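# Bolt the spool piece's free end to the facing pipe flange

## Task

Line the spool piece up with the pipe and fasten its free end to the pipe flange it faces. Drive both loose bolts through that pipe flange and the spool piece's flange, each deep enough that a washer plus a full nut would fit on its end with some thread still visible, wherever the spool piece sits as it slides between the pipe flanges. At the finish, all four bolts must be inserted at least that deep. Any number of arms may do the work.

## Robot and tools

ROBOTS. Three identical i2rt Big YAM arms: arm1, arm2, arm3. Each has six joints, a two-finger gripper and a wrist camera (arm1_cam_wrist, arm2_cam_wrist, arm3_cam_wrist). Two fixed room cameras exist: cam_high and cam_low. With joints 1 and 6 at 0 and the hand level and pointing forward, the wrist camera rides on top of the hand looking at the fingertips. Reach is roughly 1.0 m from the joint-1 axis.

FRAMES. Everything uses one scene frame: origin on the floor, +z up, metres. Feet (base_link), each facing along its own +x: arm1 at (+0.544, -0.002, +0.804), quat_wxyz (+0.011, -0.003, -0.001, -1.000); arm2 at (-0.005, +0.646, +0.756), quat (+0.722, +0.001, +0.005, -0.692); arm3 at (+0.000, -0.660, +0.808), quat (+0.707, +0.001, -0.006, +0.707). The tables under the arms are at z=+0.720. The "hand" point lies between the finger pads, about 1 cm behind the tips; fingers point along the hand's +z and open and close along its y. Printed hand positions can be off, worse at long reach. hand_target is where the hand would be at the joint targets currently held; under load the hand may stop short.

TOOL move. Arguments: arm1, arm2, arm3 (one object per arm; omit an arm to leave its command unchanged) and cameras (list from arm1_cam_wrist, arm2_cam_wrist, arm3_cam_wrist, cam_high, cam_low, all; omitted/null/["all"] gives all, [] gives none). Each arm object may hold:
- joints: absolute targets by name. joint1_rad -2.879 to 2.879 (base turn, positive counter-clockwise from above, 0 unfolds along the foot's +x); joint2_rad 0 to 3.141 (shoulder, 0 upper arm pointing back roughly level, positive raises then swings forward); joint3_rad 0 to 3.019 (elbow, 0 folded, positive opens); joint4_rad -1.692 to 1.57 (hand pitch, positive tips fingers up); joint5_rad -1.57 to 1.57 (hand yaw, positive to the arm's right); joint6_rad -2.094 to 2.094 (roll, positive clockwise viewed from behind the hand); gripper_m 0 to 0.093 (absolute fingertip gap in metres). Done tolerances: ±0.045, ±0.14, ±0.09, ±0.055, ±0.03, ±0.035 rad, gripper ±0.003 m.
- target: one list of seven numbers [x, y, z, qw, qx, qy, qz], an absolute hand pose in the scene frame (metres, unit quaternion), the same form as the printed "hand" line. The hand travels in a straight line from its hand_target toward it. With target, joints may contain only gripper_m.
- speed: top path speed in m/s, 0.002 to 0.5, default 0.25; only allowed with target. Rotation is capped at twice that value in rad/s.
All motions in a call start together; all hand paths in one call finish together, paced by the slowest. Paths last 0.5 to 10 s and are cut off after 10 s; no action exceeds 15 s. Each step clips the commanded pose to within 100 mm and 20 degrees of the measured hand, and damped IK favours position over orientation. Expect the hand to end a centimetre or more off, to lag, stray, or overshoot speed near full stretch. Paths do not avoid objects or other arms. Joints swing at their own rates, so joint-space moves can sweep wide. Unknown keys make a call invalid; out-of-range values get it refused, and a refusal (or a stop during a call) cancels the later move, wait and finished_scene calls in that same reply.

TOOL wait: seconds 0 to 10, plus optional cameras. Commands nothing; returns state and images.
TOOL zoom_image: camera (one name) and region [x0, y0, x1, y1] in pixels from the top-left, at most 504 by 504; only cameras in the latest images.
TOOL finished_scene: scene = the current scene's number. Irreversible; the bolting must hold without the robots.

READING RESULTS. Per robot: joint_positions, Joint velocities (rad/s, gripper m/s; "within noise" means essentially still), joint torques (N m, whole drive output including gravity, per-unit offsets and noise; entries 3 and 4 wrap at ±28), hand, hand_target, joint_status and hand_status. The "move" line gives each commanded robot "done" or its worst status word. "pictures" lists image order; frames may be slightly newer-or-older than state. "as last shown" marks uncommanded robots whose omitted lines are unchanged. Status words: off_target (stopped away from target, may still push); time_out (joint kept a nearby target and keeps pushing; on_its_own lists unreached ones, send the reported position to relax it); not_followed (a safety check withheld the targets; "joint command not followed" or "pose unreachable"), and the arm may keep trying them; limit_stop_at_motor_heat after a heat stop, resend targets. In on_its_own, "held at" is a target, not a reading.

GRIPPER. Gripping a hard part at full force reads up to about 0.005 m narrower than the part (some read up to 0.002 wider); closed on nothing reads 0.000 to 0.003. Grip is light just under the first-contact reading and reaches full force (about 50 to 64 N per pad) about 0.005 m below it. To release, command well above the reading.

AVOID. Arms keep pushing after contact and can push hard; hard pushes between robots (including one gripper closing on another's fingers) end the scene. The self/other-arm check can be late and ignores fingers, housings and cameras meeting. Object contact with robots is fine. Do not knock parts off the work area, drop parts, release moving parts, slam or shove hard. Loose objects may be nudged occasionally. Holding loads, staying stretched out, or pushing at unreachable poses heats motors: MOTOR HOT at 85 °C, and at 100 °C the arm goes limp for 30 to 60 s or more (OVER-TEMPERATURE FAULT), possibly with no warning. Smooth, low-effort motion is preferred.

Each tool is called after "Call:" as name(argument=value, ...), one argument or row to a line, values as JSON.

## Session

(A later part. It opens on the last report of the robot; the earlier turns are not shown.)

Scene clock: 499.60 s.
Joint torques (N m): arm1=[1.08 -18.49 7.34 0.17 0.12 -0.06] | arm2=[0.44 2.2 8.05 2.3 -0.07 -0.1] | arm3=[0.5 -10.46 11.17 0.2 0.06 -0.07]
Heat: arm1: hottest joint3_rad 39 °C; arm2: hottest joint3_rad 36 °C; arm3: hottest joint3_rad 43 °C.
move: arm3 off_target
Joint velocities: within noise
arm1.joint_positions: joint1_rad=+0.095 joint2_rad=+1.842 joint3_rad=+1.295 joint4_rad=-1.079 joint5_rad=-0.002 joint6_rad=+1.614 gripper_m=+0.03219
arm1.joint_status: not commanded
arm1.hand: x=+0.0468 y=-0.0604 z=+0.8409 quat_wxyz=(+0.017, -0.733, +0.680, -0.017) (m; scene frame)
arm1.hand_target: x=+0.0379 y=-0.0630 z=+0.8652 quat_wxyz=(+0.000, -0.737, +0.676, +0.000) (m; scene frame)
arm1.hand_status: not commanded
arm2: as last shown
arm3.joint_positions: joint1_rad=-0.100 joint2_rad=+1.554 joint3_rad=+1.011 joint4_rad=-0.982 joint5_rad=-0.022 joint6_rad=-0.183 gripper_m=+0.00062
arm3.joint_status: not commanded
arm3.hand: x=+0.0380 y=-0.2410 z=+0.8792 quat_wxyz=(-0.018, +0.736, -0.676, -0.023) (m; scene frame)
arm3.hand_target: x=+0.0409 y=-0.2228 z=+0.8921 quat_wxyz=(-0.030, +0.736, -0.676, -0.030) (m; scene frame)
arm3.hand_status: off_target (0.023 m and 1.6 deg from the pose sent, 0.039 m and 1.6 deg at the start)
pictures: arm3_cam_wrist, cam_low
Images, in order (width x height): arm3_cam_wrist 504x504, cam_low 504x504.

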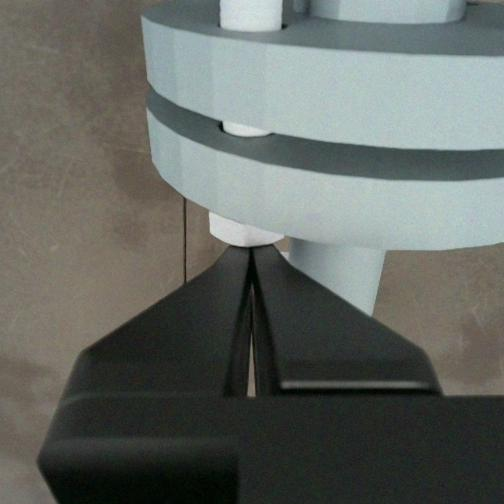

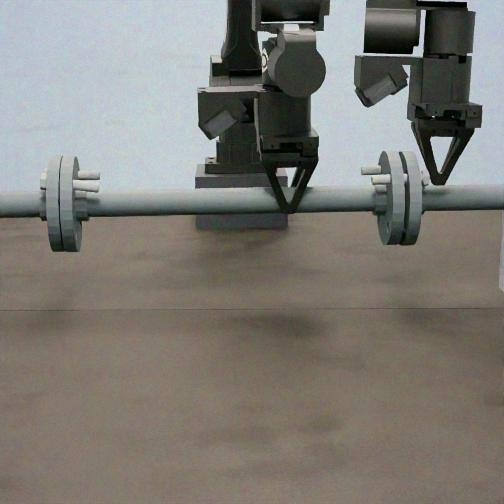

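Beautiful. A final push, then retreat.

Call:
move(
  arm3={"target":[0.040,-0.212,0.892,-0.03,0.7355,-0.676,-0.03],"speed":0.04},
  cameras=[],
)

Call:
move(
  arm3={"target":[0.040,-0.31,0.90,-0.02,0.7355,-0.676,-0.02],"speed":0.12},
  cameras=[],
)

Call:
move(
  arm3={"target":[0.040,-0.36,1.0,0,0.7373,-0.6756,0],"speed":0.25},
  cameras=["cam_low","cam_high"],
)

Call:
zoom_image(
  camera="cam_low",
  region=[364, 130, 504, 270],
)

Call:
zoom_image(
  camera="cam_low",
  region=[20, 130, 160, 270],
)

Call:
zoom_image(
  camera="cam_high",
  region=[335, 220, 395, 280],
)

Scene clock: 504.50 s.
Joint torques (N m): arm1=[1.14 -18.37 7.3 0.14 0.12 -0.05] | arm2=[0.44 2.2 8.05 2.29 -0.07 -0.1] | arm3=[0.85 -10.7 11.54 0.72 0.04 -0.04]
Heat: arm1: hottest joint3_rad 39 °C; arm2: hottest joint3_rad 36 °C; arm3: hottest joint3_rad 43 °C.
move: arm3 off_target
Joint velocities: within noise
arm1, arm2: as last shown
arm3.joint_positions: joint1_rad=-0.100 joint2_rad=+1.573 joint3_rad=+1.033 joint4_rad=-0.995 joint5_rad=-0.021 joint6_rad=-0.183 gripper_m=+0.00062
arm3.joint_status: not commanded
arm3.hand: x=+0.0386 y=-0.2356 z=+0.8787 quat_wxyz=(-0.014, +0.736, -0.676, -0.020) (m; scene frame)
arm3.hand_target: x=+0.0398 y=-0.2129 z=+0.8925 quat_wxyz=(-0.030, +0.736, -0.676, -0.030) (m; scene frame)
arm3.hand_status: off_target (0.027 m and 2.2 deg from the pose sent, 0.032 m and 1.6 deg at the start)
pictures: none
No camera images: "cameras" was empty.

Scene clock: 505.93 s.
Joint torques (N m): arm1=[1.14 -18.37 7.31 0.16 0.13 -0.04] | arm2=[0.44 2.26 8.05 2.29 -0.06 -0.1] | arm3=[-0.26 -9.17 7.1 0.24 0.06 -0.18]
Heat: arm1: hottest joint3_rad 39 °C; arm2: hottest joint3_rad 36 °C; arm3: hottest joint3_rad 43 °C.
move: arm3 done
Joint velocities: within noise
arm1, arm2: as last shown
arm3.joint_positions: joint1_rad=-0.110 joint2_rad=+1.363 joint3_rad=+0.860 joint4_rad=-1.020 joint5_rad=-0.019 joint6_rad=-0.193 gripper_m=+0.00062
arm3.joint_status: not commanded
arm3.hand: x=+0.0356 y=-0.3063 z=+0.8967 quat_wxyz=(-0.020, +0.736, -0.676, -0.022) (m; scene frame)
arm3.hand_target: x=+0.0399 y=-0.3099 z=+0.8999 quat_wxyz=(-0.020, +0.736, -0.677, -0.020) (m; scene frame)
arm3.hand_status: done (0.007 m and 0.3 deg from the pose sent, 0.077 m and 0.7 deg at the start)
pictures: none
No camera images: "cameras" was empty.

Scene clock: 507.27 s.
Joint torques (N m): arm1=[1.03 -18.55 7.32 0.14 0.12 -0.06] | arm2=[0.44 2.2 8.06 2.3 -0.07 -0.1] | arm3=[-0.26 -6.12 11.96 0.08 0.06 -0.2]
Heat: arm1: hottest joint3_rad 39 °C; arm2: hottest joint3_rad 36 °C; arm3: hottest joint3_rad 43 °C.
move: arm3 off_target
Joint velocities: within noise
arm1, arm2: as last shown
arm3.joint_positions: joint1_rad=-0.126 joint2_rad=+1.156 joint3_rad=+0.921 joint4_rad=-1.386 joint5_rad=-0.009 joint6_rad=-0.213 gripper_m=+0.00062
arm3.joint_status: not commanded
arm3.hand: x=+0.0341 y=-0.3736 z=+0.9806 quat_wxyz=(+0.017, +0.737, -0.675, +0.010) (m; scene frame)
arm3.hand_target: x=+0.0399 y=-0.3608 z=+0.9998 quat_wxyz=(+0.000, +0.737, -0.676, +0.000) (m; scene frame)
arm3.hand_status: off_target (0.024 m and 2.3 deg from the pose sent, 0.117 m and 3.4 deg at the start)
pictures: cam_high, cam_low
Images, in order (width x height): cam_high 504x504, cam_low 504x504.

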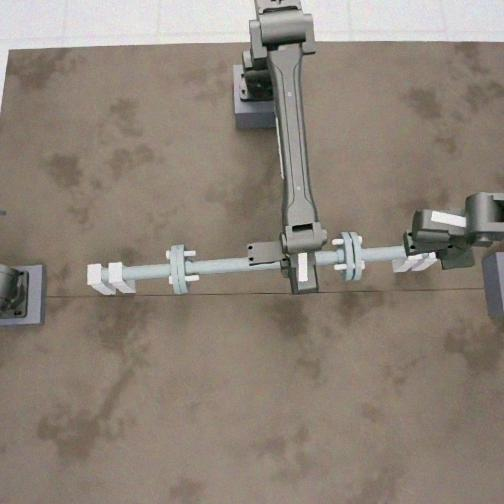

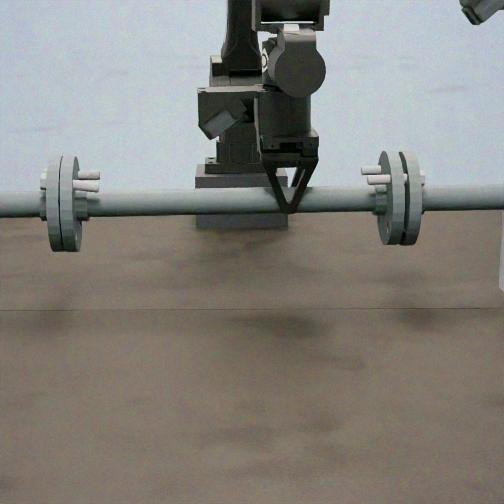

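Scaled by 3.600 from the camera's 504x504 image, which has a finer 720x720 frame.

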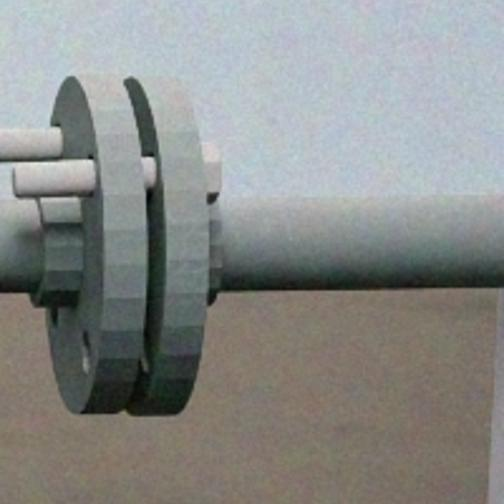

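Scaled by 3.600 from the camera's 504x504 image, which has a finer 720x720 frame.

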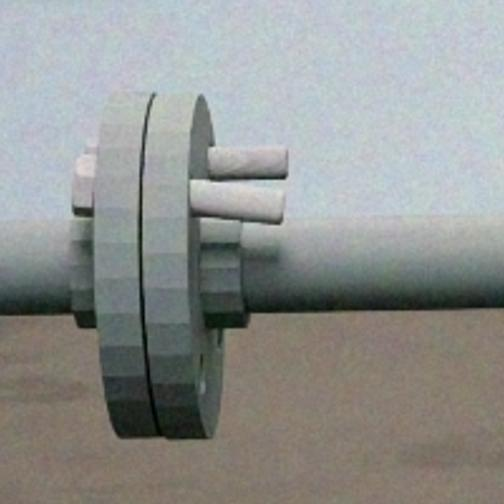

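Scaled by 8.400 from the camera's 504x504 image, which has a finer 720x720 frame.

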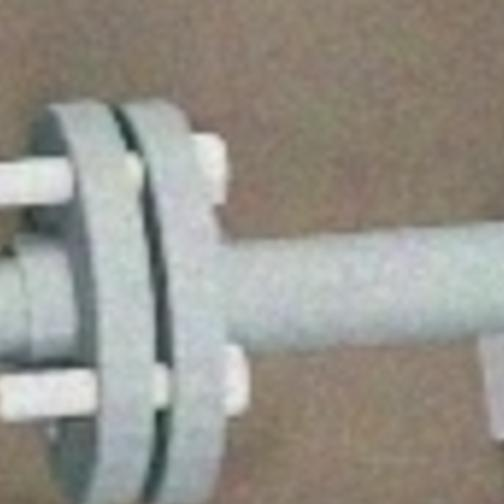

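Call:
move(
  arm1={"joints":{"gripper_m":0.045}},
  cameras=[],
)

Call:
move(
  arm1={"joints":{"gripper_m":0.09}},
  cameras=[],
)

Call:
move(
  arm1={"target":[0.045,-0.062,0.985,0,0.7373,-0.6756,0],"speed":0.12},
  cameras=["cam_low"],
)

Call:
zoom_image(
  camera="cam_low",
  region=[364, 130, 504, 270],
)

Call:
zoom_image(
  camera="cam_low",
  region=[20, 130, 160, 270],
)

Scene clock: 511.47 s.
Joint torques (N m): arm1=[1.08 -15.91 7.49 0.23 0.05 -0.05] | arm2=[0.44 2.26 8.05 2.29 -0.07 -0.1] | arm3=[-0.21 -6.07 12.01 0.12 0.06 -0.17]
Heat: arm1: hottest joint3_rad 39 °C; arm2: hottest joint3_rad 36 °C; arm3: hottest joint3_rad 44 °C.
move: arm1 done
Joint velocities: within noise
arm1.joint_positions: joint1_rad=+0.095 joint2_rad=+1.809 joint3_rad=+1.295 joint4_rad=-1.080 joint5_rad=+0.000 joint6_rad=+1.614 gripper_m=+0.04493
arm1.joint_status: all done
arm1.hand: x=+0.0441 y=-0.0603 z=+0.8566 quat_wxyz=(+0.006, -0.733, +0.680, -0.006) (m; scene frame)
arm1.hand_target: x=+0.0380 y=-0.0630 z=+0.8653 quat_wxyz=(+0.000, -0.737, +0.676, +0.000) (m; scene frame)
arm1.hand_status: not commanded
arm2: as last shown
arm3.joint_positions: joint1_rad=-0.126 joint2_rad=+1.156 joint3_rad=+0.921 joint4_rad=-1.387 joint5_rad=-0.009 joint6_rad=-0.213 gripper_m=+0.00062
arm3.joint_status: not commanded
arm3.hand: x=+0.0341 y=-0.3738 z=+0.9806 quat_wxyz=(+0.017, +0.737, -0.675, +0.011) (m; scene frame)
arm3.hand_target: x=+0.0398 y=-0.3608 z=+0.9998 quat_wxyz=(+0.000, +0.737, -0.676, +0.000) (m; scene frame)
arm3.hand_status: not commanded
pictures: none
No camera images: "cameras" was empty.

Scene clock: 512.17 s.
Joint torques (N m): arm1=[1.2 -15.91 7.46 0.25 0.04 -0.05] | arm2=[0.44 2.26 8.05 2.3 -0.07 -0.1] | arm3=[-0.21 -5.95 12.01 0.12 0.06 -0.16]
Heat: arm1: hottest joint3_rad 39 °C; arm2: hottest joint3_rad 36 °C; arm3: hottest joint3_rad 44 °C.
move: arm1 done
Joint velocities: within noise
arm1.joint_positions: joint1_rad=+0.095 joint2_rad=+1.809 joint3_rad=+1.295 joint4_rad=-1.080 joint5_rad=+0.000 joint6_rad=+1.614 gripper_m=+0.08983
arm1.joint_status: all done
arm1.hand: x=+0.0441 y=-0.0603 z=+0.8566 quat_wxyz=(+0.006, -0.733, +0.680, -0.006) (m; scene frame)
arm1.hand_target: x=+0.0380 y=-0.0630 z=+0.8653 quat_wxyz=(+0.000, -0.737, +0.676, +0.000) (m; scene frame)
arm1.hand_status: not commanded
arm2, arm3: as last shown
pictures: none
No camera images: "cameras" was empty.

Scene clock: 513.93 s.
Joint torques (N m): arm1=[1.14 -15.33 9.72 0.24 0.04 -0.05] | arm2=[0.44 2.26 8.05 2.32 -0.07 -0.1] | arm3=[-0.32 -6.07 12 0.12 0.06 -0.17]
Heat: arm1: hottest joint3_rad 39 °C; arm2: hottest joint3_rad 36 °C; arm3: hottest joint3_rad 44 °C.
move: arm1 off_target
Joint velocities: within noise
arm1.joint_positions: joint1_rad=+0.095 joint2_rad=+1.687 joint3_rad=+1.438 joint4_rad=-1.368 joint5_rad=+0.000 joint6_rad=+1.614 gripper_m=+0.08991
arm1.joint_status: not commanded
arm1.hand: x=+0.0568 y=-0.0586 z=+0.9669 quat_wxyz=(+0.014, -0.733, +0.680, -0.013) (m; scene frame)
arm1.hand_target: x=+0.0457 y=-0.0620 z=+0.9850 quat_wxyz=(+0.000, -0.737, +0.676, +0.000) (m; scene frame)
arm1.hand_status: off_target (0.022 m and 2.4 deg from the pose sent, 0.129 m and 1.2 deg at the start)
arm2.joint_positions: joint1_rad=-0.314 joint2_rad=+0.536 joint3_rad=+1.343 joint4_rad=-1.211 joint5_rad=-0.221 joint6_rad=-0.105 gripper_m=+0.09396
arm2.joint_status: not commanded
arm2.hand: x=-0.0250 y=+0.4220 z=+1.3171 quat_wxyz=(-0.380, -0.595, -0.585, +0.400) (m; scene frame)
arm2.hand_target: x=-0.0240 y=+0.4252 z=+1.3289 quat_wxyz=(-0.386, -0.588, -0.581, +0.410) (m; scene frame)
arm2.hand_status: not commanded
arm3: as last shown
arm3.joint_positions: joint1_rad=-0.126 joint2_rad=+1.156 joint3_rad=+0.921 joint4_rad=-1.387 joint5_rad=-0.009 joint6_rad=-0.214 gripper_m=+0.00062
pictures: cam_low
Images, in order (width x height): cam_low 504x504.

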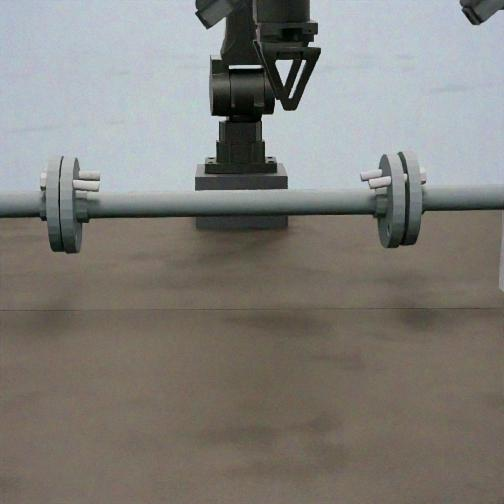

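Scaled by 3.600 from the camera's 504x504 image, which has a finer 720x720 frame.

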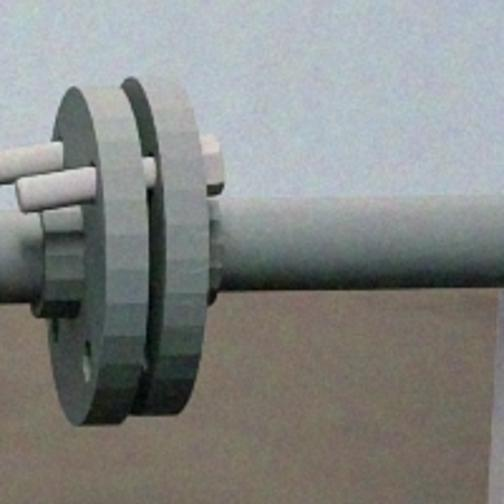

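Scaled by 3.600 from the camera's 504x504 image, which has a finer 720x720 frame.

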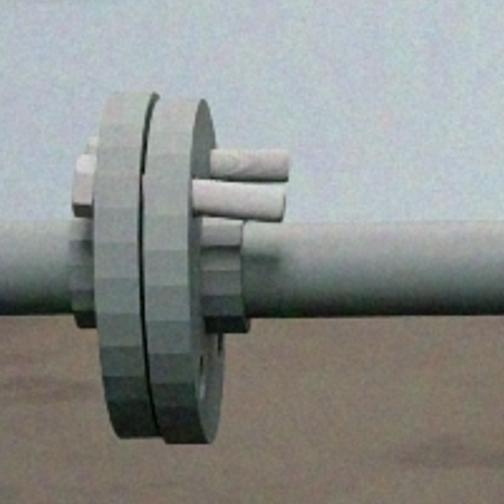

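Same slight sag as in scene 1, which was accepted.

Call:
finished_scene(
  scene=2,
)

The scene is finished: the task was done.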